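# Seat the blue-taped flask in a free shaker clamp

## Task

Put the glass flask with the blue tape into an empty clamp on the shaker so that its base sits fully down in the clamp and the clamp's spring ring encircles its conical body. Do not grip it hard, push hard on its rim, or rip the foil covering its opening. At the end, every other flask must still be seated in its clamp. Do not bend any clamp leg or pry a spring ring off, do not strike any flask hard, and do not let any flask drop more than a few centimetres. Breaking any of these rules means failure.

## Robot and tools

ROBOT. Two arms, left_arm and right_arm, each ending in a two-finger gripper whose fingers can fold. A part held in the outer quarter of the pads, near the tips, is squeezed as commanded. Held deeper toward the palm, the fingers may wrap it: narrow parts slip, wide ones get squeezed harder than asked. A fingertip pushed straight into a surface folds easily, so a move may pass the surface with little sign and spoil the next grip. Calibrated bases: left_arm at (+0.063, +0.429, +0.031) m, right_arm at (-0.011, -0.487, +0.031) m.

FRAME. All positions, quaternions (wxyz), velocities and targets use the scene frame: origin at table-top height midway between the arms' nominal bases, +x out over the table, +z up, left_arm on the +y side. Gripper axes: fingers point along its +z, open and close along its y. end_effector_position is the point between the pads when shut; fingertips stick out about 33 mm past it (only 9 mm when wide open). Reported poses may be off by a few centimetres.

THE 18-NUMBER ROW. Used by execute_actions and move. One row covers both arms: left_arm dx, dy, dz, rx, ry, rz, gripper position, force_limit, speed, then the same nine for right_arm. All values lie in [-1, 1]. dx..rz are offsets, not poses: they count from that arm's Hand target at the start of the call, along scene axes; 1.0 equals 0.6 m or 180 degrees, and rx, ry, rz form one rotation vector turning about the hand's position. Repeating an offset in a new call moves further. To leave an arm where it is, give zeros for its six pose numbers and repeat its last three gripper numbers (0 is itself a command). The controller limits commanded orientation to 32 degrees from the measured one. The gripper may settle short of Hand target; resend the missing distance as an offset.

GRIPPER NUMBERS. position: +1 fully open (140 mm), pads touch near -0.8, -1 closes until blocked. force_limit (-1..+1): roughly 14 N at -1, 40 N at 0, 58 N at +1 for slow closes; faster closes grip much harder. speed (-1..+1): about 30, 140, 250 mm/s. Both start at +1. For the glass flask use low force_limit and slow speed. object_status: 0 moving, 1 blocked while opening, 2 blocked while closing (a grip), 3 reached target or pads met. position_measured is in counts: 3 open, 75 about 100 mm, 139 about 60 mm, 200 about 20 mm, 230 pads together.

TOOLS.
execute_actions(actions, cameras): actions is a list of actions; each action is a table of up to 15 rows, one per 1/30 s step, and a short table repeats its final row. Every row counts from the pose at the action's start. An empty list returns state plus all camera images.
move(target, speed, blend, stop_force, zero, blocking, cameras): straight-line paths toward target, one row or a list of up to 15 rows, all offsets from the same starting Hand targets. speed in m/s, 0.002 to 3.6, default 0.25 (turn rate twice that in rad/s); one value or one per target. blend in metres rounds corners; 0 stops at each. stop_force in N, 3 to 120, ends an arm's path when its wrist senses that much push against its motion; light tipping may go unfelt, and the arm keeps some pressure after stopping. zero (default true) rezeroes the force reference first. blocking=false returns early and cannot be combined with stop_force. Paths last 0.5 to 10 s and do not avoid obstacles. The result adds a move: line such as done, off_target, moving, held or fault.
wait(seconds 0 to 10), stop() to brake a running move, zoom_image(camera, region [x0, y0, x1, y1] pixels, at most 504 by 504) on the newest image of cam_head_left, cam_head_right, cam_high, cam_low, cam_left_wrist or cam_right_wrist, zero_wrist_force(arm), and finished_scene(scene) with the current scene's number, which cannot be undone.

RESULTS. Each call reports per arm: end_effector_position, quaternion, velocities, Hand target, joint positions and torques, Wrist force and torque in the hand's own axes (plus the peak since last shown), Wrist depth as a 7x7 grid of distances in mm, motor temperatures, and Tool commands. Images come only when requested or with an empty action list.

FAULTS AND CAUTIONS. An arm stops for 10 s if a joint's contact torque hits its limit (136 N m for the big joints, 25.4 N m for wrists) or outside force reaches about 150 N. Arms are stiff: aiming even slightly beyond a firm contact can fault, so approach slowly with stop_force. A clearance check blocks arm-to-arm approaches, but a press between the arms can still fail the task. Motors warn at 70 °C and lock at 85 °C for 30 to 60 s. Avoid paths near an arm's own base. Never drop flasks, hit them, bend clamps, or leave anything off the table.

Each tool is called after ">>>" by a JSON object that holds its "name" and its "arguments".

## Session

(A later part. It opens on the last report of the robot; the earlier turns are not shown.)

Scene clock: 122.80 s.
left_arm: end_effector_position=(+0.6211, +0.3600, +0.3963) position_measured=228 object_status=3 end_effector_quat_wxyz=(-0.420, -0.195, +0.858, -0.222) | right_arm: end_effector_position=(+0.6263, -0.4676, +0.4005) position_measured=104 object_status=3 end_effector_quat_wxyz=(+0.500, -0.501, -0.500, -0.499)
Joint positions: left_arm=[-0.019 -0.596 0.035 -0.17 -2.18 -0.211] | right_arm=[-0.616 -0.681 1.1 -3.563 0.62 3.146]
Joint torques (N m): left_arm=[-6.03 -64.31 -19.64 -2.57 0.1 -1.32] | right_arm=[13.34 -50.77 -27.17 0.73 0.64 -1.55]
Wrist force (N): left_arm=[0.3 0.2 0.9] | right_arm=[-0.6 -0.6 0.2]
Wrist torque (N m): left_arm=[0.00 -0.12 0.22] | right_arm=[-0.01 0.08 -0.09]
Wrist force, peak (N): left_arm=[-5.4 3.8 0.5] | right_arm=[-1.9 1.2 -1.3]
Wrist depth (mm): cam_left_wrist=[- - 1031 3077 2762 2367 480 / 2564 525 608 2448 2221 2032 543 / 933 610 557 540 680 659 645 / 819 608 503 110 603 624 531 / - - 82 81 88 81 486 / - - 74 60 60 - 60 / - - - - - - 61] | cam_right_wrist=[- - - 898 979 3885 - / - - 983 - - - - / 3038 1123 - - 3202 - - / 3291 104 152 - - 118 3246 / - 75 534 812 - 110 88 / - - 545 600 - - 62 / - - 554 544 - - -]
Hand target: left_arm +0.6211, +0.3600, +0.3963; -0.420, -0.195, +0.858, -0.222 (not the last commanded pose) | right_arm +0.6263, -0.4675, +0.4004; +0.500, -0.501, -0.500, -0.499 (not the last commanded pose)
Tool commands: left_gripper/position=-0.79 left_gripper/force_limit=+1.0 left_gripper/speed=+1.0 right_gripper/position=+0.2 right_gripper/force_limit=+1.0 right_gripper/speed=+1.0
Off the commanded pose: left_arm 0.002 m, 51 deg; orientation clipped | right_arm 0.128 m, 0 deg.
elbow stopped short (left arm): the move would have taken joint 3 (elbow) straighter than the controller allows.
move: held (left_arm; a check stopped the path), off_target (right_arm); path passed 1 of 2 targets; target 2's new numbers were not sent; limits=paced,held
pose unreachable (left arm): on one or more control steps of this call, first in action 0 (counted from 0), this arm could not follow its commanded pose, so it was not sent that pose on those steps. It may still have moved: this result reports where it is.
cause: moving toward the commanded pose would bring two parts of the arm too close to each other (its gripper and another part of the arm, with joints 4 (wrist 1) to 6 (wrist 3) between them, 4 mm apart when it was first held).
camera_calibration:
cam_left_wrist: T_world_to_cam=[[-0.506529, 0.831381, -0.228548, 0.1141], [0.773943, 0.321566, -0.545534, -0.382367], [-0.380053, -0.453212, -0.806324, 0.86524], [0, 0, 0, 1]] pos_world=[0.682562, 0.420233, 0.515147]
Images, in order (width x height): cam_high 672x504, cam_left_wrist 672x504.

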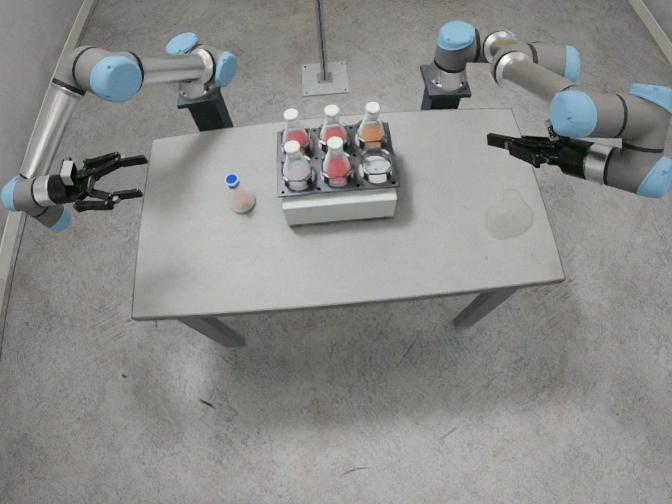

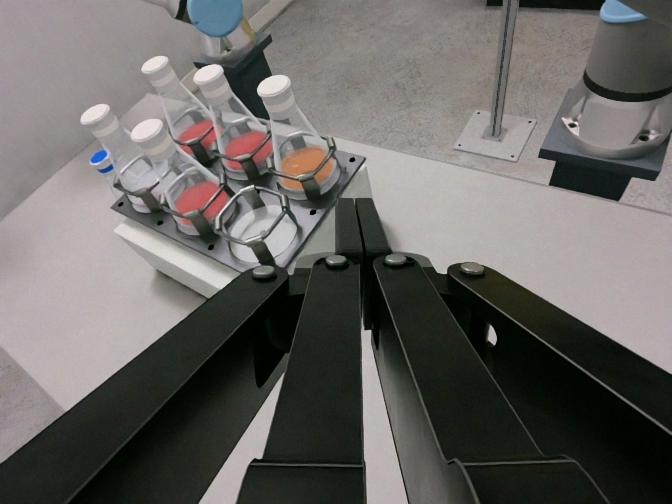

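>>> {"name": "move", "arguments": {"target": [-0.035,-0.35,0.04,-0.147,-0.077,-0.352,-0.79,1,1,0,0,0,0,0,0,0.2,1,1]}}

>>> {"name": "move", "arguments": {"target": [-0.03,-0.05,-0.08,0.272,0.189,0.108,-0.79,1,1,0,0,0,0,0,0,0.2,1,1], "cameras": ["cam_high","cam_left_wrist"]}}

Scene clock: 155.53 s.
left_arm: end_effector_position=(+0.5987, +0.1503, +0.4192) position_measured=228 object_status=3 end_effector_quat_wxyz=(-0.216, +0.369, +0.875, -0.229) | right_arm: end_effector_position=(+0.6263, -0.4675, +0.4004) position_measured=104 object_status=3 end_effector_quat_wxyz=(+0.500, -0.501, -0.500, -0.499)
Joint positions: left_arm=[-0.439 -0.704 0.035 -0.459 -2.048 0.445] | right_arm=[-0.616 -0.681 1.1 -3.563 0.62 3.146]
Joint torques (N m): left_arm=[-8.15 -63.77 -13.45 -3.78 0.22 -2.2] | right_arm=[12.39 -48.75 -29.09 -0.01 -1.25 -1.36]
Wrist force (N): left_arm=[-0.2 0.4 -0.4] | right_arm=[-0.4 -0.4 0.3]
Wrist torque (N m): left_arm=[0.09 0.05 0.06] | right_arm=[0.02 0.03 -0.09]
Wrist force, peak (N): left_arm=[-1.2 -1.2 0.0] | right_arm=[-0.5 -0.7 0.3]
Wrist depth (mm): cam_left_wrist=[3168 2448 1941 635 541 476 417 / 3531 2595 2032 436 524 500 431 / 686 2505 512 468 414 481 448 / 671 3264 535 110 420 486 - / 2448 - 81 81 88 80 438 / - - 74 60 60 - 60 / - - - - - - 61] | cam_right_wrist=[- 2693 738 699 - - 2693 / 3160 2693 919 - - - - / - 1044 617 3202 - - 3160 / 3246 104 133 3646 1030 118 2962 / - 75 531 767 874 110 88 / - - 535 558 639 - 62 / - - 541 539 547 - -]
Hand target: left_arm +0.6001, +0.1500, +0.4203; -0.404, +0.402, +0.803, -0.172 | right_arm +0.6263, -0.4675, +0.4004; +0.500, -0.501, -0.500, -0.499
Off the commanded pose: left_arm 0.002 m, 24 deg | right_arm 0.000 m, 0 deg.
elbow stopped short (left arm): the move would have taken joint 3 (elbow) straighter than the controller allows.
move: off_target (left_arm)

Scene clock: 158.07 s.
left_arm: end_effector_position=(+0.5850, +0.1279, +0.3834) position_measured=228 object_status=3 end_effector_quat_wxyz=(-0.445, -0.015, +0.867, -0.224) | right_arm: end_effector_position=(+0.6263, -0.4675, +0.4004) position_measured=104 object_status=3 end_effector_quat_wxyz=(+0.500, -0.501, -0.500, -0.499)
Joint positions: left_arm=[-0.375 -0.557 0.035 -0.221 -2.302 -0.101] | right_arm=[-0.616 -0.681 1.1 -3.563 0.62 3.146]
Joint torques (N m): left_arm=[-6.6 -68.83 -27.57 -2.72 0.18 2.3] | right_arm=[13.63 -48.49 -28.98 0.03 -1.26 -1.15]
Wrist force (N): left_arm=[0.0 0.3 0.8] | right_arm=[-0.3 -0.4 0.2]
Wrist torque (N m): left_arm=[0.02 -0.06 0.12] | right_arm=[0.01 0.03 -0.09]
Wrist force, peak (N): left_arm=[-5.7 2.8 1.6] | right_arm=[-0.4 -0.8 0.4]
Wrist depth (mm): cam_left_wrist=[- 2534 4396 3215 2564 2244 1890 / 634 693 953 2476 2244 1976 1710 / 2505 2292 975 778 461 593 539 / - 377 320 110 398 417 480 / 1906 - 81 81 88 80 435 / - - 74 60 60 - 60 / - - - - - - 61] | cam_right_wrist=[- - 3118 701 734 3202 - / - - 817 710 - - - / - 1072 725 4086 - - - / 2756 104 152 798 - 118 3291 / - 75 531 806 - 110 88 / - - 533 622 - - 62 / - - 575 542 539 - -]
Hand target: left_arm +0.5850, +0.1279, +0.3834; -0.445, -0.015, +0.867, -0.224 (not the last commanded pose) | right_arm +0.6263, -0.4675, +0.4004; +0.500, -0.501, -0.500, -0.499
Off the commanded pose: left_arm 0.014 m, 44 deg | right_arm 0.000 m, 0 deg.
elbow stopped short (left arm): the move would have taken joint 3 (elbow) straighter than the controller allows.
move: held (left_arm; a check stopped the path); limits=paced,held
pose unreachable (left arm): on one or more control steps of this call, first in action 0 (counted from 0), this arm could not follow its commanded pose, so it was not sent that pose on those steps. It may still have moved: this result reports where it is.
cause: moving toward the commanded pose would bring two parts of the arm too close to each other (its gripper and another part of the arm, with joints 4 (wrist 1) to 6 (wrist 3) between them, 4 mm apart when it was first held).
camera_calibration:
cam_left_wrist: T_world_to_cam=[[-0.210144, 0.898655, -0.385044, 0.163785], [0.846165, -0.0301046, -0.53207, -0.289228], [-0.489739, -0.437622, -0.754084, 0.778086], [0, 0, 0, 1]] pos_world=[0.660212, 0.184614, 0.495917]
Images, in order (width x height): cam_high 672x504, cam_left_wrist 672x504.

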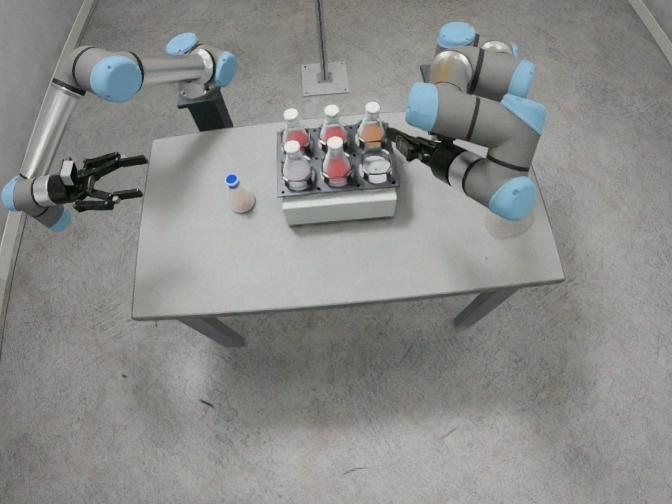

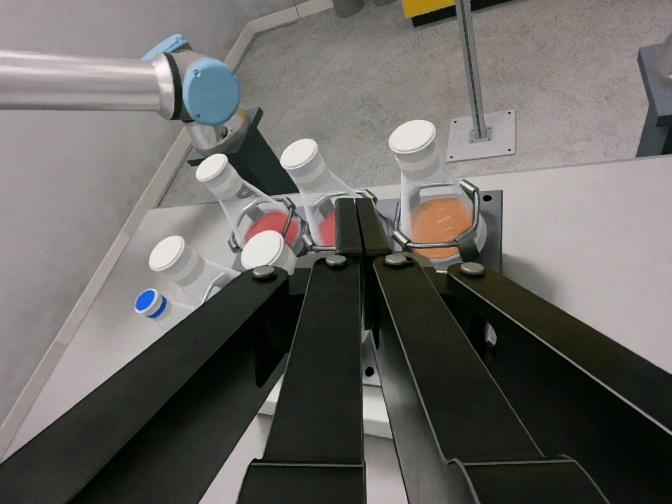

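>>> {"name": "move", "arguments": {"target": [-0.17,0.487,-0.172,-0.101,-0.065,-0.246,-0.79,1,1,-0.2113,0.0375,-0.234,-0.25,0,0,0.1,1,1]}}

>>> {"name": "move", "arguments": {"target": [0,0,0.03,0.272,0.189,0.108,-0.79,1,1,0,0,0,0,0,0,0.1,1,1], "cameras": ["cam_high","cam_right_wrist"]}}

Scene clock: 171.27 s.
left_arm: end_effector_position=(+0.4830, +0.4201, +0.2803) position_measured=228 object_status=3 end_effector_quat_wxyz=(-0.405, +0.401, +0.803, -0.172) | right_arm: end_effector_position=(+0.4995, -0.4449, +0.2601) position_measured=117 object_status=3 end_effector_quat_wxyz=(-0.271, +0.654, +0.653, +0.270)
Joint positions: left_arm=[-0.213 -1.084 1.135 -0.718 -1.709 0.756] | right_arm=[-0.579 -0.981 1.277 -4.505 0.941 3.964]
Joint torques (N m): left_arm=[-7.83 -40.94 -18.84 0.98 0.5 0.67] | right_arm=[-13.71 -39.52 -24.71 2.38 -0.44 0.27]
Wrist force (N): left_arm=[0.0 0.3 0.1] | right_arm=[0.2 0.7 1.0]
Wrist torque (N m): left_arm=[0.03 -0.04 0.10] | right_arm=[0.08 0.01 0.02]
Wrist force, peak (N): left_arm=[1.8 1.4 1.2] | right_arm=[0.6 0.0 1.9]
Wrist depth (mm): cam_left_wrist=[2091 436 412 2032 1766 463 1177 / 2292 2393 485 539 494 417 359 / 2798 3122 2420 548 464 397 343 / 3714 3034 2176 110 425 369 332 / 3215 - 82 81 88 80 310 / - - 74 60 60 - 60 / - - - - - - 61] | cam_right_wrist=[1717 517 392 406 406 547 1730 / 1601 495 477 459 481 504 505 / 1370 453 161 311 458 464 458 / - 422 117 419 140 117 429 / - 80 385 396 394 110 89 / - - 373 370 369 - 62 / - - 331 346 345 - -]
Hand target: left_arm +0.4830, +0.4201, +0.2802; -0.405, +0.401, +0.803, -0.172 | right_arm +0.4996, -0.4450, +0.2600; -0.271, +0.654, +0.653, +0.270
Off the commanded pose: left_arm 0.000 m, 0 deg | right_arm 0.000 m, 0 deg.
move: done

Scene clock: 173.93 s.
left_arm: end_effector_position=(+0.4830, +0.4201, +0.2982) position_measured=228 object_status=3 end_effector_quat_wxyz=(+0.708, +0.000, -0.706, -0.001) | right_arm: end_effector_position=(+0.4996, -0.4450, +0.2600) position_measured=117 object_status=3 end_effector_quat_wxyz=(-0.271, +0.654, +0.653, +0.270)
Joint positions: left_arm=[-0.172 -0.675 0.834 -0.156 -1.765 -0.001] | right_arm=[-0.579 -0.981 1.277 -4.506 0.941 3.965]
Joint torques (N m): left_arm=[-7.74 -65.84 -13.38 0.66 1.49 0.74] | right_arm=[-12.63 -36.41 -27.96 2.15 0.09 1.6]
Wrist force (N): left_arm=[0.3 -0.5 1.6] | right_arm=[0.4 0.5 1.1]
Wrist torque (N m): left_arm=[-0.19 -0.25 0.07] | right_arm=[0.04 -0.03 0.02]
Wrist force, peak (N): left_arm=[0.5 -0.5 1.7] | right_arm=[0.3 0.6 1.4]
Wrist depth (mm): cam_left_wrist=[3168 2727 2564 2420 212 187 3215 / - 3366 3264 3034 283 258 - / 3264 3779 2872 2727 403 466 - / 2872 3651 2872 110 465 3419 3314 / 2659 - 82 81 88 80 2448 / - - 74 60 60 - 60 / - - - - - - 61] | cam_right_wrist=[1755 531 392 394 404 542 1743 / 1569 499 474 454 493 490 510 / 1454 446 457 442 458 473 466 / 411 422 134 - 428 115 422 / - 80 384 387 396 110 89 / - - 385 370 370 - 62 / - - 346 349 346 - -]
Hand target: left_arm +0.4830, +0.4201, +0.2982; +0.708, +0.000, -0.706, -0.001 | right_arm +0.4996, -0.4450, +0.2600; -0.271, +0.654, +0.653, +0.270
Off the commanded pose: left_arm 0.000 m, 0 deg | right_arm 0.000 m, 0 deg.
move: done
camera_calibration:
cam_right_wrist: T_world_to_cam=[[0.999904, 0.00678358, 0.0120733, -0.490494], [0.0110527, -0.916184, -0.400605, -0.309329], [0.00834384, 0.4007, -0.916171, 0.55598], [0, 0, 0, 1]] pos_world=[0.489227, -0.502856, 0.391376]
Images, in order (width x height): cam_high 672x504, cam_right_wrist 672x504.

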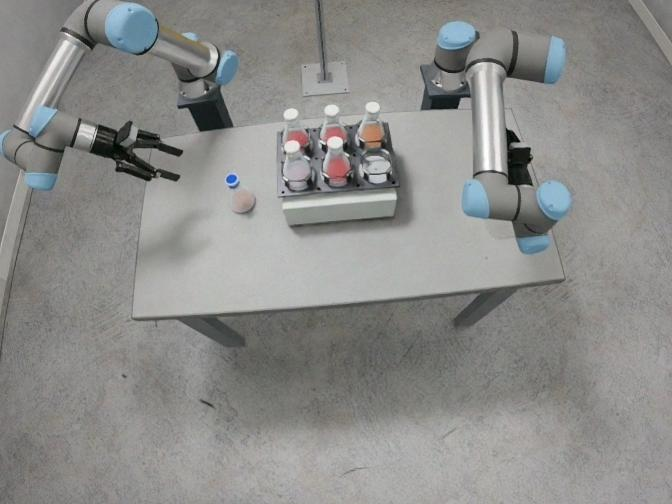

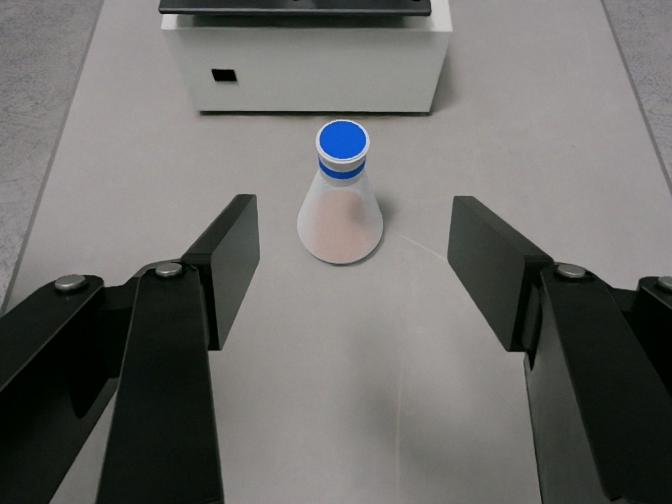

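>>> {"name": "move", "arguments": {"target": [0,0,0,0,0,0,0.2,1,1,-0.0035,0.205,-0.2017,0,0,0,0.1,1,1], "speed": 0.12, "cameras": ["cam_right_wrist"]}}

>>> {"name": "execute_actions", "arguments": {"actions": [[[0,0,0,0,0,0,0.2,1,1,0,0,0,0,0,0,-1,-0.02,-1]],[[0,0,0,0,0,0,0.2,1,1,0,0,0,0,0,0,-1,-0.02,-1]],[[0,0,0,0,0,0,0.2,1,1,0,0,0,0,0,0,-1,-0.02,-1]],[[0,0,0,0,0,0,0.2,1,1,0,0,0,0,0,0,-1,-0.02,-1]],[[0,0,0,0,0,0,0.2,1,1,0,0,0,0,0,0,-1,-0.02,-1]]], "cameras": ["cam_right_wrist"]}}

Scene clock: 180.57 s.
left_arm: end_effector_position=(+0.4830, +0.4201, +0.2982) position_measured=104 object_status=3 end_effector_quat_wxyz=(+0.708, +0.000, -0.706, -0.001) | right_arm: end_effector_position=(+0.4974, -0.3220, +0.1390) position_measured=117 object_status=3 end_effector_quat_wxyz=(-0.271, +0.654, +0.653, +0.270)
Joint positions: left_arm=[-0.172 -0.676 0.834 -0.156 -1.765 -0.001] | right_arm=[-0.366 -0.927 1.485 -4.924 0.852 4.213]
Joint torques (N m): left_arm=[-8.47 -65.98 -13.1 3.61 1.32 -1.82] | right_arm=[-12.53 -57.61 -25.78 3.66 -0.24 -1.18]
Wrist force (N): left_arm=[0.2 -0.5 1.6] | right_arm=[0.5 0.5 0.9]
Wrist torque (N m): left_arm=[-0.19 -0.20 0.07] | right_arm=[0.03 -0.05 0.03]
Wrist force, peak (N): left_arm=[0.4 -0.6 1.8] | right_arm=[0.8 0.3 3.0]
Wrist depth (mm): cam_left_wrist=[3419 4396 2595 2627 214 187 - / - 3366 3264 3215 282 270 - / - 3714 2727 2627 379 3779 3168 / 3531 3917 137 554 509 128 3366 / - 88 2221 573 2267 109 89 / - 60 482 502 504 - - / - - 403 409 400 - -] | cam_right_wrist=[360 251 249 250 250 361 376 / 340 302 304 304 304 341 345 / 313 312 317 149 314 316 316 / 295 295 134 142 155 117 294 / - 80 264 267 267 110 89 / - - - 256 255 - 62 / - - 238 239 - - -]
Hand target: left_arm +0.4830, +0.4201, +0.2982; +0.708, +0.000, -0.706, -0.001 | right_arm +0.4975, -0.3220, +0.1390; -0.271, +0.654, +0.653, +0.270
Off the commanded pose: left_arm 0.000 m, 0 deg | right_arm 0.000 m, 0 deg.
move: done
camera_calibration:
cam_right_wrist: T_world_to_cam=[[0.999907, 0.00690376, 0.0118005, -0.487651], [0.0110546, -0.91613, -0.400729, -0.244944], [0.00804423, 0.400822, -0.916121, 0.395994], [0, 0, 0, 1]] pos_world=[0.487128, -0.379757, 0.270377]
Images, in order (width x height): cam_right_wrist 672x504.

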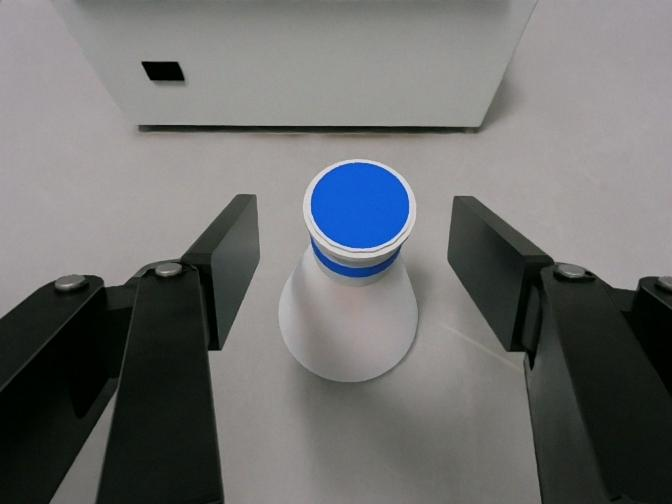

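Scene clock: 183.27 s.
left_arm: end_effector_position=(+0.4830, +0.4201, +0.2982) position_measured=104 object_status=3 end_effector_quat_wxyz=(+0.708, +0.000, -0.706, -0.001) | right_arm: end_effector_position=(+0.4975, -0.3220, +0.1390) position_measured=174 object_status=2 end_effector_quat_wxyz=(-0.271, +0.654, +0.653, +0.270)
Joint positions: left_arm=[-0.172 -0.676 0.834 -0.156 -1.765 -0.001] | right_arm=[-0.366 -0.927 1.485 -4.924 0.852 4.213]
Joint torques (N m): left_arm=[-7.62 -66.81 -13.33 3.06 1.18 -1.63] | right_arm=[-12.2 -52.29 -22.41 2.68 -0.17 1.61]
Wrist force (N): left_arm=[0.3 -0.4 1.6] | right_arm=[1.5 1.1 -0.1]
Wrist torque (N m): left_arm=[-0.17 -0.21 0.07] | right_arm=[0.07 -0.03 0.05]
Wrist force, peak (N): left_arm=[0.4 -0.4 1.8] | right_arm=[1.9 0.9 -0.3]
Wrist depth (mm): cam_left_wrist=[- - 2534 2476 213 187 3215 / - 3215 3314 3168 281 269 - / 3366 3419 2798 548 380 3847 4308 / 3590 3779 136 548 508 118 3264 / - 88 2091 571 2176 109 89 / - 60 504 504 507 - - / - - 393 404 404 - -] | cam_right_wrist=[357 252 251 250 251 259 379 / 340 303 305 305 304 338 343 / 315 315 316 149 315 316 316 / 291 291 106 142 128 292 296 / - 80 76 256 119 81 77 / - 74 - 252 - - 68 / - - - 241 - - -]
Hand target: left_arm +0.4830, +0.4201, +0.2982; +0.708, +0.000, -0.706, -0.001 | right_arm +0.4975, -0.3220, +0.1390; -0.271, +0.654, +0.653, +0.270
Off the commanded pose: left_arm 0.000 m, 0 deg | right_arm 0.000 m, 0 deg.
Step readings (end_effector_position of left_arm | right_arm):
0: (+0.4830, +0.4201, +0.2982) | (+0.4974, -0.3220, +0.1390)
1: (+0.4830, +0.4201, +0.2982) | (+0.4974, -0.3220, +0.1390)
2: (+0.4830, +0.4201, +0.2982) | (+0.4974, -0.3220, +0.1390)
4: (+0.4830, +0.4201, +0.2982) | (+0.4974, -0.3220, +0.1390)
8: (+0.4830, +0.4201, +0.2982) | (+0.4974, -0.3220, +0.1390)
15: (+0.4830, +0.4201, +0.2982) | (+0.4975, -0.3220, +0.1390)
16: (+0.4830, +0.4201, +0.2982) | (+0.4975, -0.3220, +0.1390)
17: (+0.4830, +0.4201, +0.2982) | (+0.4975, -0.3220, +0.1390)
19: (+0.4830, +0.4201, +0.2982) | (+0.4975, -0.3220, +0.1390)
23: (+0.4830, +0.4201, +0.2982) | (+0.4975, -0.3220, +0.1390)
30: (+0.4830, +0.4201, +0.2982) | (+0.4975, -0.3220, +0.1390)
31: (+0.4830, +0.4201, +0.2982) | (+0.4975, -0.3220, +0.1390)
32: (+0.4830, +0.4201, +0.2982) | (+0.4975, -0.3220, +0.1390)
34: (+0.4830, +0.4201, +0.2982) | (+0.4975, -0.3220, +0.1390)
38: (+0.4830, +0.4201, +0.2982) | (+0.4975, -0.3220, +0.1390)
45: (+0.4830, +0.4201, +0.2982) | (+0.4975, -0.3220, +0.1390)
46: (+0.4830, +0.4201, +0.2982) | (+0.4975, -0.3220, +0.1390)
47: (+0.4830, +0.4201, +0.2982) | (+0.4975, -0.3220, +0.1390)
49: (+0.4830, +0.4201, +0.2982) | (+0.4975, -0.3220, +0.1390)
53: (+0.4830, +0.4201, +0.2982) | (+0.4975, -0.3220, +0.1390)
60: (+0.4830, +0.4201, +0.2982) | (+0.4975, -0.3220, +0.1390)
61: (+0.4830, +0.4201, +0.2982) | (+0.4975, -0.3220, +0.1390)
62: (+0.4830, +0.4201, +0.2982) | (+0.4975, -0.3220, +0.1390)
64: (+0.4830, +0.4201, +0.2982) | (+0.4975, -0.3220, +0.1390)
68: (+0.4830, +0.4201, +0.2982) | (+0.4975, -0.3220, +0.1390)
75: (+0.4830, +0.4201, +0.2982) | (+0.4975, -0.3220, +0.1390)
camera_calibration:
cam_right_wrist: T_world_to_cam=[[0.999904, 0.00678358, 0.0120733, -0.487768], [0.0110527, -0.916184, -0.400605, -0.245089], [0.00834384, 0.4007, -0.916171, 0.395855], [0, 0, 0, 1]] pos_world=[0.487127, -0.379856, 0.270376]
Images, in order (width x height): cam_right_wrist 672x504.

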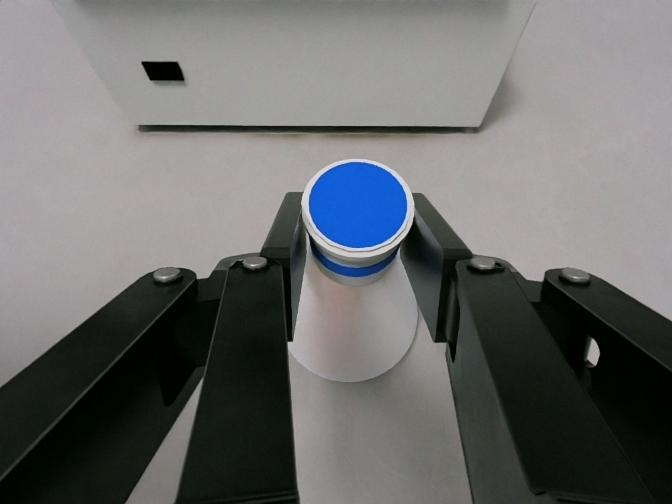

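>>> {"name": "move", "arguments": {"target": [[0,0.18,0,0,0,0,0.2,1,1,0,0,0.54,0,0,0,-1,-0.02,-1],[0,0.18,0,0,0,0,0.2,1,1,0,0.853,0.53,0,0,0,-1,-0.02,-1],[0,0.18,0,0,0,0,0.2,1,1,0.0375,1.058,0.19,0,0,0,-1,-0.02,-1],[0,0.18,0,0,0,0,0.2,1,1,0.0375,1.058,0.03,0,0,0,-1,-0.02,-1]], "speed": [0.2,0.25,0.2,0.15], "blend": 0.025, "cameras": ["cam_high","cam_left_wrist","cam_right_wrist"]}}

every number of target 3 of 4 must lie in its column's range; nothing of the call was run
Scene clock: 192.43 s.
left_arm: end_effector_position=(+0.4830, +0.4201, +0.2982) position_measured=104 object_status=3 end_effector_quat_wxyz=(+0.708, +0.000, -0.706, -0.001) | right_arm: end_effector_position=(+0.4975, -0.3220, +0.1390) position_measured=174 object_status=2 end_effector_quat_wxyz=(-0.271, +0.654, +0.653, +0.270)
Joint positions: left_arm=[-0.172 -0.676 0.834 -0.156 -1.765 -0.001] | right_arm=[-0.366 -0.927 1.485 -4.924 0.852 4.213]
Joint torques (N m): left_arm=[-7.61 -65.86 -13 2.3 1.07 -1.32] | right_arm=[-10.39 -43.9 -15.7 4.22 -0.28 1.48]
Wrist force (N): left_arm=[0.4 -0.5 1.5] | right_arm=[1.7 0.9 -0.3]
Wrist torque (N m): left_arm=[-0.18 -0.24 0.07] | right_arm=[0.03 -0.08 0.05]
Wrist force, peak (N): left_arm=[0.3 -0.7 1.7] | right_arm=[1.8 1.1 -0.5]
Hand target: left_arm +0.4830, +0.4201, +0.2982; +0.708, +0.000, -0.706, -0.001 | right_arm +0.4975, -0.3220, +0.1390; -0.271, +0.654, +0.653, +0.270
Tool commands: left_gripper/position=+0.2 left_gripper/force_limit=+1.0 left_gripper/speed=+1.0 right_gripper/position=-1.0 right_gripper/force_limit=-0.02 right_gripper/speed=-1.0
Off the commanded pose: left_arm 0.000 m, 0 deg | right_arm 0.000 m, 0 deg.

>>> {"name": "move", "arguments": {"target": [[0,0.18,0,0,0,0,0.2,1,1,0,0,0.54,0,0,0,-1,-0.02,-1],[0,0.18,0,0,0,0,0.2,1,1,0,0.853,0.53,0,0,0,-1,-0.02,-1]], "speed": [0.2,0.25], "blend": 0.025}}

>>> {"name": "move", "arguments": {"target": [[0,0,0,0,0,0,0.2,1,1,0.0375,0.205,-0.34,0,0,0,-1,-0.02,-1],[0,0,0,0,0,0,0.2,1,1,0.0375,0.205,-0.47,0,0,0,-1,-0.02,-1]], "speed": [0.2,0.12], "cameras": ["cam_high","cam_left_wrist","cam_right_wrist"]}}

Scene clock: 200.10 s.
left_arm: end_effector_position=(+0.4830, +0.5281, +0.2982) position_measured=104 object_status=3 end_effector_quat_wxyz=(+0.708, +0.000, -0.706, -0.001) | right_arm: end_effector_position=(+0.4966, +0.1891, +0.4562) position_measured=174 object_status=2 end_effector_quat_wxyz=(-0.288, +0.636, +0.580, +0.420)
Joint positions: left_arm=[-0.023 -0.654 0.794 -0.138 -1.616 -0.001] | right_arm=[0.527 -0.66 0.035 -4.982 0.877 5.672]
Joint torques (N m): left_arm=[-8.37 -67 -13.75 0.28 -1.69 -2.08] | right_arm=[-5.34 -69.93 -28.04 -1.38 -1.35 -0.71]
Motor temperatures (°C): left_arm=[32 29 31 36 39 36] | right_arm=[31 28 33 40 38 37]
Wrist force (N): left_arm=[0.3 -0.3 1.4] | right_arm=[-1.1 -0.2 2.0]
Wrist torque (N m): left_arm=[-0.14 -0.21 0.20] | right_arm=[0.00 -0.05 0.01]
Wrist force, peak (N): left_arm=[0.2 -1.5 1.6] | right_arm=[-2.8 0.4 4.0]
Wrist depth (mm): cam_left_wrist=[- - 2727 199 190 - - / - 3122 3168 291 304 4488 4787 / 3531 3314 1561 435 513 3264 3714 / 3847 3714 137 543 502 117 3419 / - 88 552 2244 2505 109 89 / - 60 480 508 509 - - / - - 386 404 400 - -] | cam_right_wrist=[373 268 258 274 287 307 342 / 2135 2279 2323 459 469 339 334 / 1881 1959 2154 152 2194 2370 2495 / 1657 - 100 139 137 2116 2116 / - 80 76 159 118 81 79 / - 74 - 230 - - 68 / - - - 499 - - -]
Hand target: left_arm +0.4830, +0.5281, +0.2982; +0.708, +0.000, -0.706, -0.001 | right_arm +0.4975, +0.1898, +0.4570; -0.271, +0.654, +0.653, +0.270
Off the commanded pose: left_arm 0.000 m, 0 deg | right_arm 0.001 m, 19 deg.
elbow stopped short (right arm): the move would have taken joint 3 (elbow) straighter than the controller allows.
move: off_target (right_arm)

Scene clock: 203.27 s.
left_arm: end_effector_position=(+0.4830, +0.5281, +0.2982) position_measured=104 object_status=3 end_effector_quat_wxyz=(+0.708, +0.000, -0.706, -0.001) | right_arm: end_effector_position=(+0.5191, +0.3118, +0.1744) position_measured=174 object_status=2 end_effector_quat_wxyz=(-0.275, +0.647, +0.603, +0.377) end_effector_velocity=(+0.000, +0.001, +0.005) end_effector_angular_velocity=(+0.004, -0.005, +0.000)
Joint positions: left_arm=[-0.023 -0.654 0.794 -0.138 -1.616 -0.001] | right_arm=[0.669 -0.303 0.035 -5.278 0.998 5.707]
Joint velocities: left_arm=[within noise] | right_arm=[0.001 -0.005 -0.002 0 0 0]
Joint torques (N m): left_arm=[-7.81 -67.16 -12.64 0.5 -1.8 -1.78] | right_arm=[12.21 -80.39 -31.7 -0.56 0.05 -0.28]
Wrist force (N): left_arm=[0.6 -0.6 1.5] | right_arm=[-0.8 -0.4 1.8]
Wrist torque (N m): left_arm=[-0.20 -0.27 0.19] | right_arm=[-0.05 -0.02 0.00]
Wrist force, peak (N): left_arm=[0.6 -0.6 1.7] | right_arm=[-3.0 -0.5 4.8]
Wrist depth (mm): cam_left_wrist=[- 2693 2627 199 189 - - / - 3531 3122 291 304 3531 3077 / 3122 3366 1506 435 513 - 3779 / 3474 3314 137 548 501 117 3366 / - 88 562 2133 2505 109 89 / - 60 485 502 502 - - / - - 405 404 421 - -] | cam_right_wrist=[1942 1991 1927 2194 2194 2257 2495 / 401 410 428 445 469 486 2025 / - 367 369 152 404 420 457 / 324 333 101 140 127 368 381 / - 81 76 255 118 81 79 / - 74 - 233 - - 68 / - - - 260 - - -]
Hand target: left_arm +0.4830, +0.5281, +0.2982; +0.708, +0.000, -0.706, -0.001 | right_arm +0.5200, +0.3128, +0.1750; -0.271, +0.654, +0.653, +0.270
Off the commanded pose: left_arm 0.000 m, 0 deg | right_arm 0.001 m, 14 deg.
elbow stopped short (right arm): the move would have taken joint 3 (elbow) straighter than the controller allows.
move: off_target (right_arm)
camera_calibration:
cam_left_wrist: T_world_to_cam=[[0.00846543, 0.999826, -0.0166081, -0.518928], [0.364741, -0.0185518, -0.930924, 0.109182], [-0.93107, 0.00182301, -0.364835, 0.704014], [0, 0, 0, 1]] pos_world=[0.620056, 0.51958, 0.34987]
cam_right_wrist: T_world_to_cam=[[0.986794, -0.115424, 0.113646, -0.486913], [-0.0329987, -0.830132, -0.556589, 0.372868], [0.158585, 0.545489, -0.822978, 0.0347134], [0, 0, 0, 1]] pos_world=[0.487282, 0.234393, 0.291438]
Images, in order (width x height): cam_high 672x504, cam_left_wrist 672x504, cam_right_wrist 672x504.

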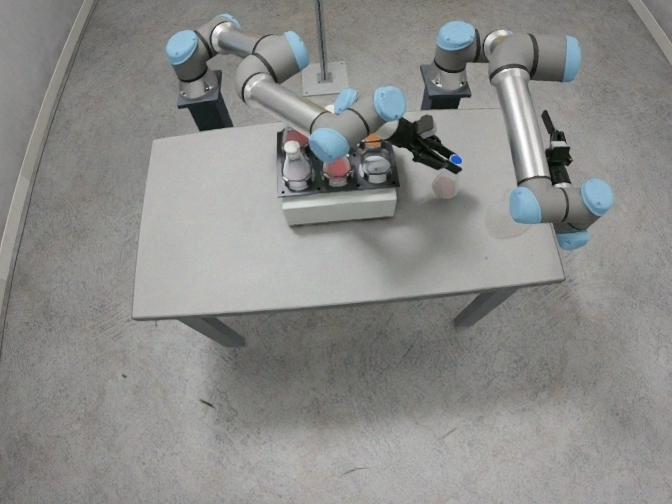

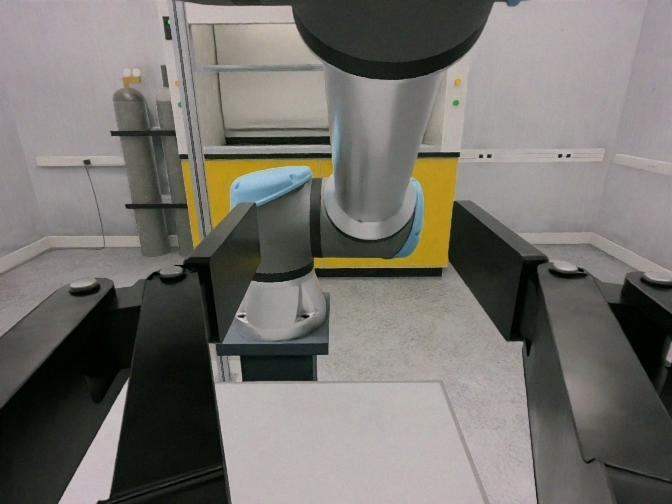

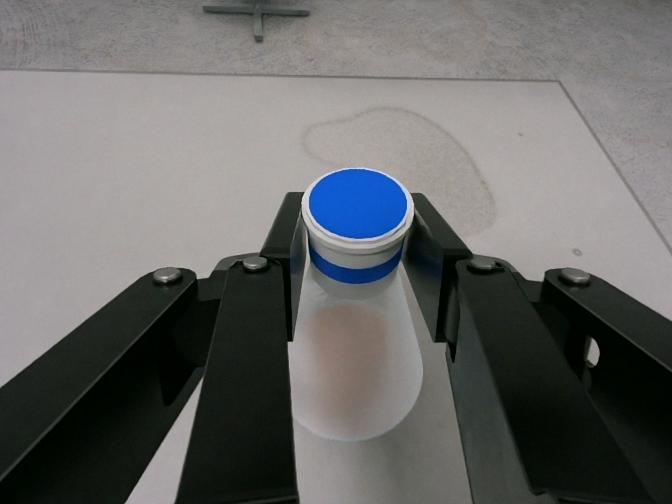

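>>> {"name": "move", "arguments": {"target": [0,0,0,0,0,0,0.2,1,1,-0.06,-0.06,0,0,0,0,-1,-0.02,-1], "speed": 0.15}}

>>> {"name": "move", "arguments": {"target": [0,0,0,0,0,0,0.2,1,1,0,0,-0.065,0,0,0,-1,-0.02,-1], "speed": 0.03, "stop_force": 6, "cameras": ["cam_high","cam_right_wrist"]}}

Scene clock: 208.23 s.
left_arm: end_effector_position=(+0.4830, +0.5281, +0.2982) position_measured=104 object_status=3 end_effector_quat_wxyz=(+0.708, +0.000, -0.706, -0.001) | right_arm: end_effector_position=(+0.4832, +0.2759, +0.1748) position_measured=174 object_status=2 end_effector_quat_wxyz=(-0.272, +0.653, +0.635, +0.311)
Joint positions: left_arm=[-0.023 -0.654 0.794 -0.138 -1.616 -0.001] | right_arm=[0.655 -0.324 0.035 -5.075 0.976 5.597]
Joint torques (N m): left_arm=[-7.85 -66.29 -12.62 0.33 -1.75 -1.33] | right_arm=[-0.5 -61.75 -30.45 0.63 0.09 1.87]
Wrist force (N): left_arm=[0.6 -0.4 1.4] | right_arm=[-0.8 0.1 2.0]
Wrist torque (N m): left_arm=[-0.17 -0.27 0.19] | right_arm=[0.00 -0.03 -0.06]
Wrist force, peak (N): left_arm=[0.5 -0.5 1.8] | right_arm=[-1.3 0.1 2.6]
Wrist depth (mm): cam_left_wrist=[- 1976 2693 198 190 - - / - 3366 3122 291 303 - 3215 / 2992 3122 1561 433 512 - 4064 / 2911 - 137 551 496 117 3474 / - 87 561 2267 2420 109 89 / - 60 483 508 523 - - / - - 404 406 401 - -] | cam_right_wrist=[431 440 457 454 459 471 1782 / 385 396 399 406 409 414 422 / - 357 362 147 154 376 373 / 323 328 101 140 138 342 349 / - 81 76 255 - 81 79 / - 74 - 241 - - 68 / - - - 266 - - -]
Hand target: left_arm +0.4830, +0.5281, +0.2982; +0.708, +0.000, -0.706, -0.001 | right_arm +0.4840, +0.2768, +0.1750; -0.271, +0.654, +0.653, +0.270
Off the commanded pose: left_arm 0.000 m, 0 deg | right_arm 0.001 m, 5 deg.
elbow stopped short (right arm): the move would have taken joint 3 (elbow) straighter than the controller allows.
move: off_target (right_arm)

Scene clock: 210.57 s.
left_arm: end_effector_position=(+0.4830, +0.5281, +0.2982) position_measured=104 object_status=3 end_effector_quat_wxyz=(+0.708, +0.000, -0.706, -0.001) | right_arm: end_effector_position=(+0.4832, +0.2758, +0.1425) position_measured=174 object_status=2 end_effector_quat_wxyz=(-0.271, +0.654, +0.641, +0.298) end_effector_velocity=(+0.000, +0.000, +0.000) end_effector_angular_velocity=(+0.001, -0.001, +0.001)
Joint positions: left_arm=[-0.023 -0.654 0.794 -0.138 -1.616 -0.001] | right_arm=[0.655 -0.289 0.041 -5.083 0.976 5.578]
Joint velocities: left_arm=[within noise] | right_arm=[0 -0.003 0.005 -0.003 0 0]
Joint torques (N m): left_arm=[-7.09 -66.58 -13.32 0.35 -1.69 -0.99] | right_arm=[0.06 -82.12 -14.87 -0.57 -2.48 1.92]
Wrist force (N): left_arm=[0.4 -0.4 1.3] | right_arm=[-0.7 0.3 2.3]
Wrist torque (N m): left_arm=[-0.16 -0.24 0.20] | right_arm=[0.03 -0.02 -0.04]
Wrist force, peak (N): left_arm=[0.5 -0.4 1.7] | right_arm=[9.7 0.7 -8.6]
Wrist depth (mm): cam_left_wrist=[3714 1231 2762 199 188 - - / 3366 3034 3168 283 294 - - / - 3531 2693 433 517 3590 5129 / 3590 3366 137 547 494 117 3531 / - 88 560 2112 2420 109 89 / - 60 - 532 502 - - / - - 406 403 405 - -] | cam_right_wrist=[382 383 390 392 401 403 409 / 345 346 352 355 358 361 366 / 314 318 320 150 328 329 333 / 291 291 101 140 128 304 307 / - 81 76 265 119 81 79 / - 74 - 248 - - 68 / - - - 239 - - -]
Hand target: left_arm +0.4830, +0.5281, +0.2982; +0.708, +0.000, -0.706, -0.001 | right_arm +0.4832, +0.2758, +0.1425; -0.271, +0.654, +0.641, +0.298 (not the last commanded pose)
Off the commanded pose: left_arm 0.000 m, 0 deg | right_arm 0.007 m, 4 deg.
elbow stopped short (right arm): the move would have taken joint 3 (elbow) straighter than the controller allows.
move: contact (right_arm)
camera_calibration:
cam_right_wrist: T_world_to_cam=[[0.998823, -0.0246387, 0.0417761, -0.472684], [-0.00367995, -0.897369, -0.441266, 0.311924], [0.0483608, 0.440593, -0.896403, 0.126508], [0, 0, 0, 1]] pos_world=[0.467158, 0.212526, 0.27079]
Images, in order (width x height): cam_high 672x504, cam_right_wrist 672x504.

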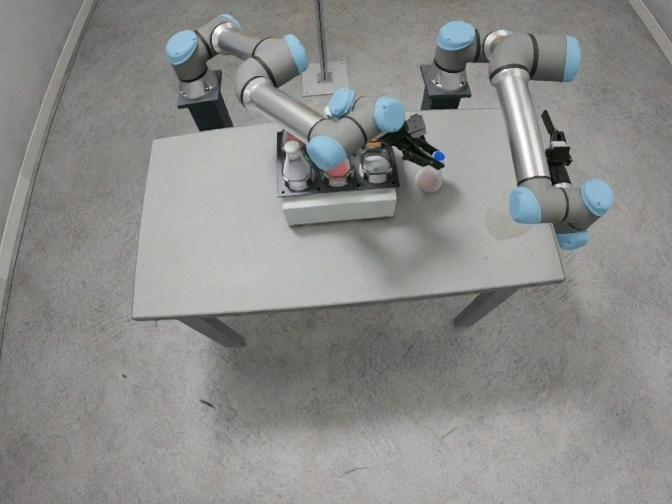

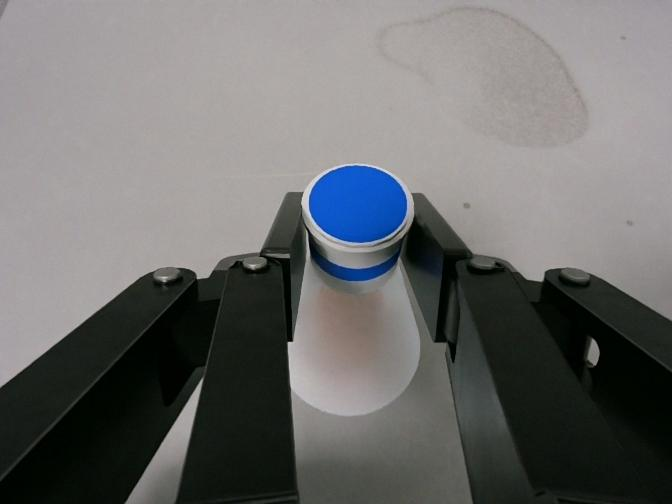

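>>> {"name": "move", "arguments": {"target": [0,0,0,0,0,0,0.2,1,1,-0.015,-0.035,0.008,-0.0137,0.0095,0.0099,-1,-0.02,-1], "speed": 0.05}}

>>> {"name": "move", "arguments": {"target": [0,0,0,0,0,0,0.2,1,1,0,0,-0.02,0,0,0,-1,-0.02,-1], "speed": 0.02, "stop_force": 6}}

Scene clock: 216.13 s.
left_arm: end_effector_position=(+0.4830, +0.5281, +0.2982) position_measured=104 object_status=3 end_effector_quat_wxyz=(+0.708, +0.000, -0.706, -0.001) | right_arm: end_effector_position=(+0.4742, +0.2545, +0.1472) position_measured=174 object_status=2 end_effector_quat_wxyz=(-0.271, +0.654, +0.652, +0.271) end_effector_velocity=(-0.001, +0.000, -0.002) end_effector_angular_velocity=(-0.002, +0.001, +0.000)
Joint positions: left_arm=[-0.023 -0.654 0.794 -0.138 -1.616 -0.001] | right_arm=[0.637 -0.295 0.035 -4.988 0.963 5.519]
Joint velocities: left_arm=[within noise] | right_arm=[0.001 -0.001 0.005 -0.002 0.001 0]
Joint torques (N m): left_arm=[-6.59 -66.37 -12.71 0.41 -1.73 -0.63] | right_arm=[10.22 -77.52 -14.43 0.06 -0.05 1.98]
Wrist force (N): left_arm=[0.4 -0.4 1.3] | right_arm=[-0.9 0.5 2.0]
Wrist torque (N m): left_arm=[-0.16 -0.24 0.20] | right_arm=[0.05 0.04 -0.06]
Wrist force, peak (N): left_arm=[0.5 -0.3 1.8] | right_arm=[-0.9 0.6 2.7]
Wrist depth (mm): cam_left_wrist=[- - 2727 198 188 - - / - 3122 3366 290 303 - 3474 / 3651 3314 1506 437 513 - 3651 / 3419 3419 136 545 499 117 3366 / - 88 560 2267 2420 109 89 / - 60 499 502 502 - - / - - 386 422 405 - -] | cam_right_wrist=[386 383 384 385 388 387 388 / 352 350 351 352 351 352 349 / 322 322 321 150 318 326 325 / 300 298 101 140 128 301 299 / - 81 76 258 119 81 79 / - 74 - 246 - - 68 / - - - 246 - - -]
Hand target: left_arm +0.4830, +0.5281, +0.2982; +0.708, +0.000, -0.706, -0.001 | right_arm +0.4742, +0.2548, +0.1473; -0.271, +0.654, +0.653, +0.270
Off the commanded pose: left_arm 0.000 m, 0 deg | right_arm 0.000 m, 0 deg.
elbow stopped short (right arm): the move would have taken joint 3 (elbow) straighter than the controller allows.
elbow read too straight (right arm): the controller reads joint 3 (elbow) straighter than it allows; while it does, the hand can move without a command.
move: done

Scene clock: 217.50 s.
left_arm: end_effector_position=(+0.4830, +0.5281, +0.2982) position_measured=104 object_status=3 end_effector_quat_wxyz=(+0.708, +0.000, -0.706, -0.001) | right_arm: end_effector_position=(+0.4743, +0.2548, +0.1427) position_measured=174 object_status=2 end_effector_quat_wxyz=(-0.271, +0.654, +0.653, +0.270)
Joint positions: left_arm=[-0.023 -0.654 0.794 -0.138 -1.616 -0.001] | right_arm=[0.637 -0.298 0.052 -5 0.963 5.518]
Joint torques (N m): left_arm=[-7.29 -66.59 -12.69 0.35 -1.76 -0.62] | right_arm=[6.37 -59.25 -29.92 2.88 -0.3 1.45]
Wrist force (N): left_arm=[0.5 -0.4 1.6] | right_arm=[-0.6 0.6 1.5]
Wrist torque (N m): left_arm=[-0.16 -0.26 0.19] | right_arm=[0.07 0.05 -0.02]
Wrist force, peak (N): left_arm=[0.4 -0.6 1.6] | right_arm=[6.9 0.6 -6.7]
Wrist depth (mm): cam_left_wrist=[- - 2798 198 189 - - / 2951 2834 3168 290 298 - 3847 / - 3314 1572 422 448 - 3419 / 3651 3590 137 545 496 117 3314 / - 88 561 2341 2420 109 89 / - 60 507 504 503 - - / - - 406 406 407 - -] | cam_right_wrist=[370 374 376 376 377 380 382 / 344 345 346 345 347 345 347 / 315 319 317 150 307 319 319 / 289 293 100 141 128 295 295 / - 81 76 261 - 81 79 / - 74 - 248 - - 68 / - - - 241 - - -]
Hand target: left_arm +0.4830, +0.5281, +0.2982; +0.708, +0.000, -0.706, -0.001 | right_arm +0.4743, +0.2548, +0.1427; -0.271, +0.654, +0.653, +0.270 (not the last commanded pose)
Off the commanded pose: left_arm 0.000 m, 0 deg | right_arm 0.007 m, 0 deg.
move: contact (right_arm)

>>> {"name": "move", "arguments": {"target": [0,0,0,0,0,0,0.2,1,1,0,0,-0.004,0,0,0,-1,-0.02,-1], "speed": 0.02, "stop_force": 8}}

>>> {"name": "move", "arguments": {"target": [0,0,0,0,0,0,0.2,1,1,0,0,0,0,0,0,0.1,-1,-1]}}

>>> {"name": "wait", "arguments": {"seconds": 1.2, "cameras": ["cam_right_wrist"]}}

Scene clock: 222.23 s.
left_arm: end_effector_position=(+0.4830, +0.5281, +0.2982) position_measured=104 object_status=3 end_effector_quat_wxyz=(+0.708, +0.000, -0.706, -0.001) | right_arm: end_effector_position=(+0.4743, +0.2548, +0.1424) position_measured=174 object_status=2 end_effector_quat_wxyz=(-0.271, +0.654, +0.653, +0.270)
Joint positions: left_arm=[-0.023 -0.654 0.794 -0.138 -1.616 -0.001] | right_arm=[0.637 -0.298 0.053 -5 0.963 5.518]
Joint torques (N m): left_arm=[-7.1 -66.06 -13.46 0.28 -1.63 0] | right_arm=[-7.16 -53.17 -28.83 3.12 -0.32 1.53]
Wrist force (N): left_arm=[0.3 -0.3 1.6] | right_arm=[3.5 0.5 -2.8]
Wrist torque (N m): left_arm=[-0.14 -0.21 0.19] | right_arm=[0.03 0.07 -0.02]
Wrist force, peak (N): left_arm=[0.5 -0.5 1.7] | right_arm=[6.0 0.8 -5.7]
Wrist depth (mm): cam_left_wrist=[- 1355 2872 198 189 - - / 3366 3474 3168 291 296 - 3917 / 4396 3474 1517 430 2627 - - / 3264 3419 137 545 497 118 3122 / - 88 558 2198 2420 109 89 / - 60 482 503 506 - - / - - 424 404 403 - -] | cam_right_wrist=[375 - 379 380 378 377 377 / 344 346 344 343 346 345 346 / 318 317 319 150 320 319 320 / 293 294 101 141 128 294 296 / - 80 76 259 118 81 79 / - 74 - 246 - - 68 / - - - 241 - - -]
Hand target: left_arm +0.4830, +0.5281, +0.2982; +0.708, +0.000, -0.706, -0.001 | right_arm +0.4743, +0.2548, +0.1424; -0.271, +0.654, +0.653, +0.270 (not the last commanded pose)
Off the commanded pose: left_arm 0.000 m, 0 deg | right_arm 0.002 m, 0 deg.
move: contact (right_arm)

Scene clock: 223.70 s.
left_arm: end_effector_position=(+0.4830, +0.5281, +0.2982) position_measured=104 object_status=3 end_effector_quat_wxyz=(+0.708, +0.000, -0.706, -0.001) | right_arm: end_effector_position=(+0.4743, +0.2548, +0.1424) position_measured=117 object_status=0 end_effector_quat_wxyz=(-0.271, +0.654, +0.653, +0.270)
Joint positions: left_arm=[-0.023 -0.654 0.794 -0.138 -1.616 -0.001] | right_arm=[0.637 -0.298 0.053 -5 0.963 5.518]
Joint torques (N m): left_arm=[-7.31 -66.85 -12.74 0.32 -1.61 -0.08] | right_arm=[-6.48 -66.16 -30.64 3.07 -0.34 0.91]
Wrist force (N): left_arm=[0.2 -0.4 1.3] | right_arm=[0.1 0.6 0.9]
Wrist torque (N m): left_arm=[-0.15 -0.20 0.19] | right_arm=[0.07 0.03 -0.02]
Wrist force, peak (N): left_arm=[0.5 -0.5 1.7] | right_arm=[3.6 0.5 -2.9]
Wrist depth (mm): cam_left_wrist=[- 2872 2659 198 189 3314 - / 3590 3168 3215 290 297 3989 - / - 3215 2693 434 512 3590 2951 / 3215 3264 137 548 499 128 3168 / - 88 550 2267 2448 108 89 / - 60 480 506 513 - - / - - 405 406 402 - -] | cam_right_wrist=[375 376 374 - 380 379 380 / 350 341 342 344 347 347 338 / 315 316 318 318 308 314 318 / 294 293 134 140 142 117 300 / - 80 268 159 269 110 89 / - - 256 251 256 - 62 / - - 241 240 244 - -]
Hand target: left_arm +0.4830, +0.5281, +0.2982; +0.708, +0.000, -0.706, -0.001 | right_arm +0.4743, +0.2548, +0.1424; -0.271, +0.654, +0.653, +0.270
Off the commanded pose: left_arm 0.000 m, 0 deg | right_arm 0.000 m, 0 deg.
move: done

Scene clock: 224.90 s.
left_arm: end_effector_position=(+0.4830, +0.5281, +0.2982) position_measured=104 object_status=3 end_effector_quat_wxyz=(+0.708, +0.000, -0.706, -0.001) | right_arm: end_effector_position=(+0.4743, +0.2548, +0.1424) position_measured=117 object_status=3 end_effector_quat_wxyz=(-0.271, +0.654, +0.653, +0.270)
Joint positions: left_arm=[-0.023 -0.654 0.794 -0.138 -1.616 -0.001] | right_arm=[0.637 -0.298 0.053 -5 0.963 5.518]
Joint torques (N m): left_arm=[-7.08 -65.95 -14.02 0.59 -1.59 0.07] | right_arm=[-6.78 -68.64 -30.53 3 -0.28 0.25]
Wrist force (N): left_arm=[0.3 -0.5 1.4] | right_arm=[0.4 0.5 1.2]
Wrist torque (N m): left_arm=[-0.17 -0.21 0.20] | right_arm=[0.04 -0.03 -0.02]
Wrist force, peak (N): left_arm=[0.5 -0.5 1.7] | right_arm=[0.4 0.7 1.3]
Wrist depth (mm): cam_left_wrist=[3714 - 2659 198 189 - - / - 2420 3264 289 304 - - / - 3714 2564 433 2659 4488 3419 / 3314 3847 137 544 497 118 2911 / - 88 555 2221 2393 108 89 / - 60 483 507 504 - - / - - 403 407 403 - -] | cam_right_wrist=[370 377 377 385 376 377 378 / 341 345 349 362 343 - 348 / 317 316 315 316 326 316 321 / - 294 134 140 142 117 295 / - 80 266 162 271 110 88 / - - 257 249 256 - 62 / - - 241 241 240 - -]
Hand target: left_arm +0.4830, +0.5281, +0.2982; +0.708, +0.000, -0.706, -0.001 | right_arm +0.4743, +0.2548, +0.1424; -0.271, +0.654, +0.653, +0.270
Tool commands: left_gripper/position=+0.2 left_gripper/force_limit=+1.0 left_gripper/speed=+1.0 right_gripper/position=+0.1 right_gripper/force_limit=-1.0 right_gripper/speed=-1.0
Off the commanded pose: left_arm 0.000 m, 0 deg | right_arm 0.000 m, 0 deg.
wait: 1.20 s; at rest by 0.17 s
camera_calibration:
cam_right_wrist: T_world_to_cam=[[0.9999, 0.00809193, 0.0115733, -0.468845], [0.0120584, -0.915777, -0.401507, 0.284679], [0.00734959, 0.401606, -0.915783, 0.168217], [0, 0, 0, 1]] pos_world=[0.464129, 0.196939, 0.273777]
Images, in order (width x height): cam_right_wrist 672x504.

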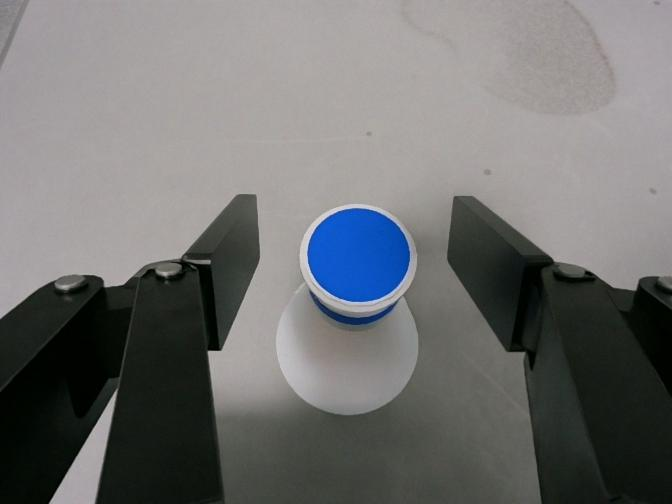

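>>> {"name": "move", "arguments": {"target": [[0,0,0,0,0,0,0.15,1,1,0,-0.22,0.28,0,0,0,0.1,-1,-1],[0,0,0,0,0,0,0.15,1,1,-0.04,-1.0,0.5,0,0,0,0.1,-1,-1]], "speed": [0.15,0.4], "blend": 0.02}}

>>> {"name": "move", "arguments": {"target": [[0.0242,-0.456,0,0,0,0,0.15,1,1,0,0,0,0,0,0,0.1,-1,-1],[0.0242,-0.456,-0.1,0,0,0,0.15,1,1,0,0,0,0,0,0,0.1,-1,-1]], "speed": 0.15, "cameras": ["cam_left_wrist","cam_high","cam_right_wrist"]}}

Scene clock: 234.20 s.
left_arm: end_effector_position=(+0.4830, +0.5281, +0.2982) position_measured=110 object_status=3 end_effector_quat_wxyz=(+0.708, +0.000, -0.706, -0.001) | right_arm: end_effector_position=(+0.4517, -0.3109, +0.4253) position_measured=117 object_status=3 end_effector_quat_wxyz=(-0.271, +0.654, +0.653, +0.270)
Joint positions: left_arm=[-0.023 -0.654 0.794 -0.138 -1.616 -0.001] | right_arm=[-0.38 -1.217 1.17 -4.306 0.857 4.194]
Joint torques (N m): left_arm=[-6.92 -66.38 -13.99 0.31 -1.61 0.72] | right_arm=[-9.52 -28.23 -16.48 4.84 -1.55 -1.45]
Wrist force (N): left_arm=[0.2 -0.3 1.5] | right_arm=[0.3 0.4 0.8]
Wrist torque (N m): left_arm=[-0.14 -0.19 0.20] | right_arm=[-0.01 -0.01 -0.05]
Wrist force, peak (N): left_arm=[0.5 -0.8 1.6] | right_arm=[2.0 0.2 4.6]
Wrist depth (mm): cam_left_wrist=[2595 2505 2693 198 188 3474 - / 5254 3314 3077 292 298 - 2727 / - 3847 537 437 517 - 3366 / 3168 3651 150 545 474 117 3714 / - 90 557 2367 2316 107 86 / - 60 483 506 501 - - / - - 407 405 420 - -] | cam_right_wrist=[1975 874 774 516 407 798 1896 / 1823 1809 582 512 368 - 1795 / 1657 1634 458 458 481 - 1657 / 1569 614 134 540 467 109 1529 / - 80 552 601 - 109 89 / - - 528 497 527 - 62 / - - 493 491 496 - -]
Hand target: left_arm +0.4830, +0.5281, +0.2982; +0.708, +0.000, -0.706, -0.001 | right_arm +0.4516, -0.3109, +0.4253; -0.271, +0.654, +0.653, +0.270
Off the commanded pose: left_arm 0.000 m, 0 deg | right_arm 0.000 m, 0 deg.
move: done; blend cut to 0 m at target 1

Scene clock: 237.20 s.
left_arm: end_effector_position=(+0.4975, +0.2545, +0.2382) position_measured=110 object_status=3 end_effector_quat_wxyz=(+0.708, +0.000, -0.706, -0.001) | right_arm: end_effector_position=(+0.4516, -0.3109, +0.4253) position_measured=117 object_status=3 end_effector_quat_wxyz=(-0.271, +0.654, +0.653, +0.270)
Joint positions: left_arm=[-0.381 -0.524 0.7 -0.173 -1.974 0] | right_arm=[-0.38 -1.217 1.17 -4.306 0.857 4.194]
Joint torques (N m): left_arm=[-5.53 -69.53 -24.62 2.79 -1.85 -2.16] | right_arm=[-10.68 -27.58 -13.14 4.85 -0.19 -1.57]
Wrist force (N): left_arm=[0.3 -0.2 1.5] | right_arm=[0.4 0.6 0.8]
Wrist torque (N m): left_arm=[-0.11 -0.20 0.07] | right_arm=[0.04 -0.03 -0.03]
Wrist force, peak (N): left_arm=[3.1 -0.2 1.5] | right_arm=[0.3 0.2 1.3]
Wrist depth (mm): cam_left_wrist=[- - 2595 3034 3122 2727 231 / - 2659 2798 3264 3419 508 288 / 211 3590 2798 2911 540 497 431 / 3651 3590 134 2951 170 123 3215 / - 90 493 2292 519 107 86 / - 60 417 446 417 - - / - - 322 196 332 - -] | cam_right_wrist=[1991 878 772 514 571 2097 2008 / 1769 1743 492 511 503 712 1881 / 1634 1657 642 455 488 658 1693 / 1539 1529 134 500 155 117 1580 / - 80 134 578 - 110 89 / - - 525 521 522 - 62 / - - - 497 513 - -]
Hand target: left_arm +0.4975, +0.2545, +0.2382; +0.708, +0.000, -0.706, -0.001 | right_arm +0.4516, -0.3109, +0.4253; -0.271, +0.654, +0.653, +0.270
Off the commanded pose: left_arm 0.000 m, 0 deg | right_arm 0.000 m, 0 deg.
move: done
camera_calibration:
cam_left_wrist: T_world_to_cam=[[0.00846369, 0.999826, -0.0166084, -0.246594], [0.364654, -0.0185513, -0.930958, 0.0430282], [-0.931105, 0.00182301, -0.364748, 0.696119], [0, 0, 0, 1]] pos_world=[0.634556, 0.24608, 0.28987]
cam_right_wrist: T_world_to_cam=[[0.9999, 0.00809193, 0.0115733, -0.444843], [0.0120584, -0.915777, -0.401507, -0.119608], [0.00734959, 0.401606, -0.915783, 0.654687], [0, 0, 0, 1]] pos_world=[0.441429, -0.368861, 0.556677]
Images, in order (width x height): cam_high 672x504, cam_left_wrist 672x504, cam_right_wrist 672x504.

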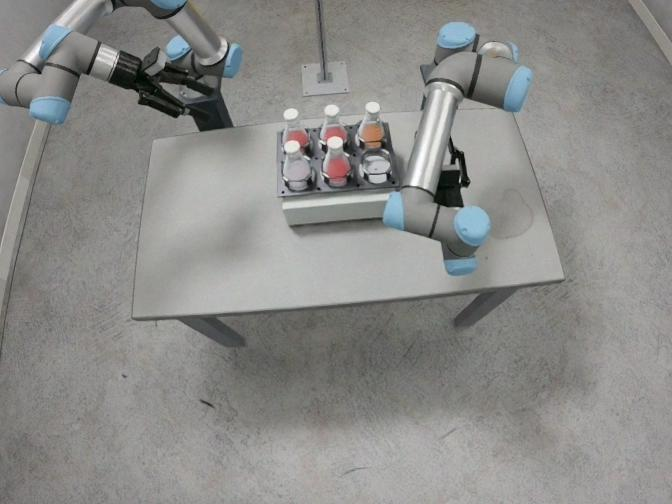

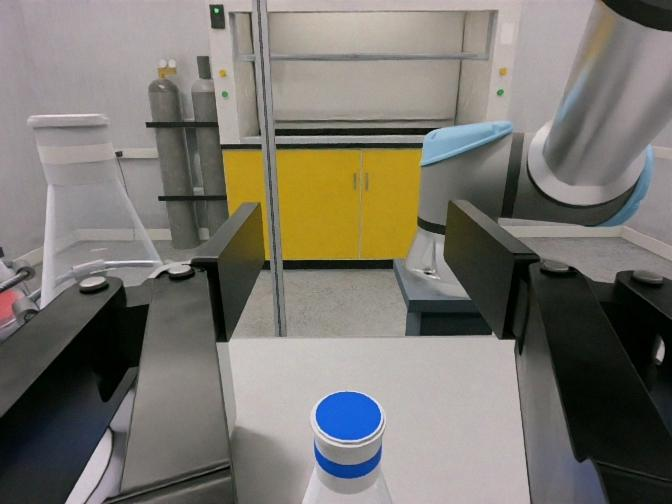

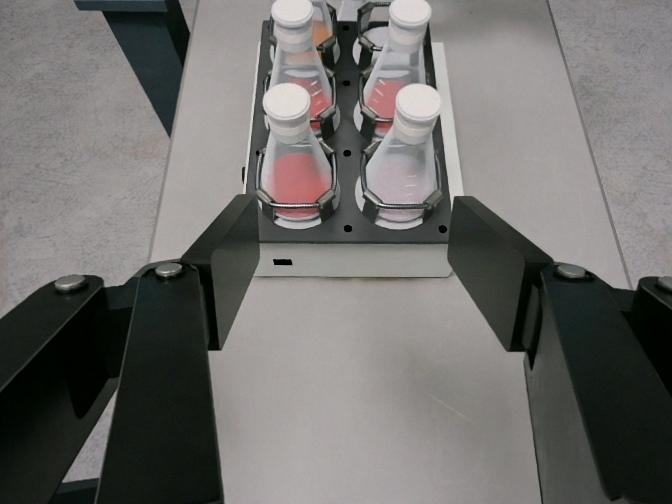

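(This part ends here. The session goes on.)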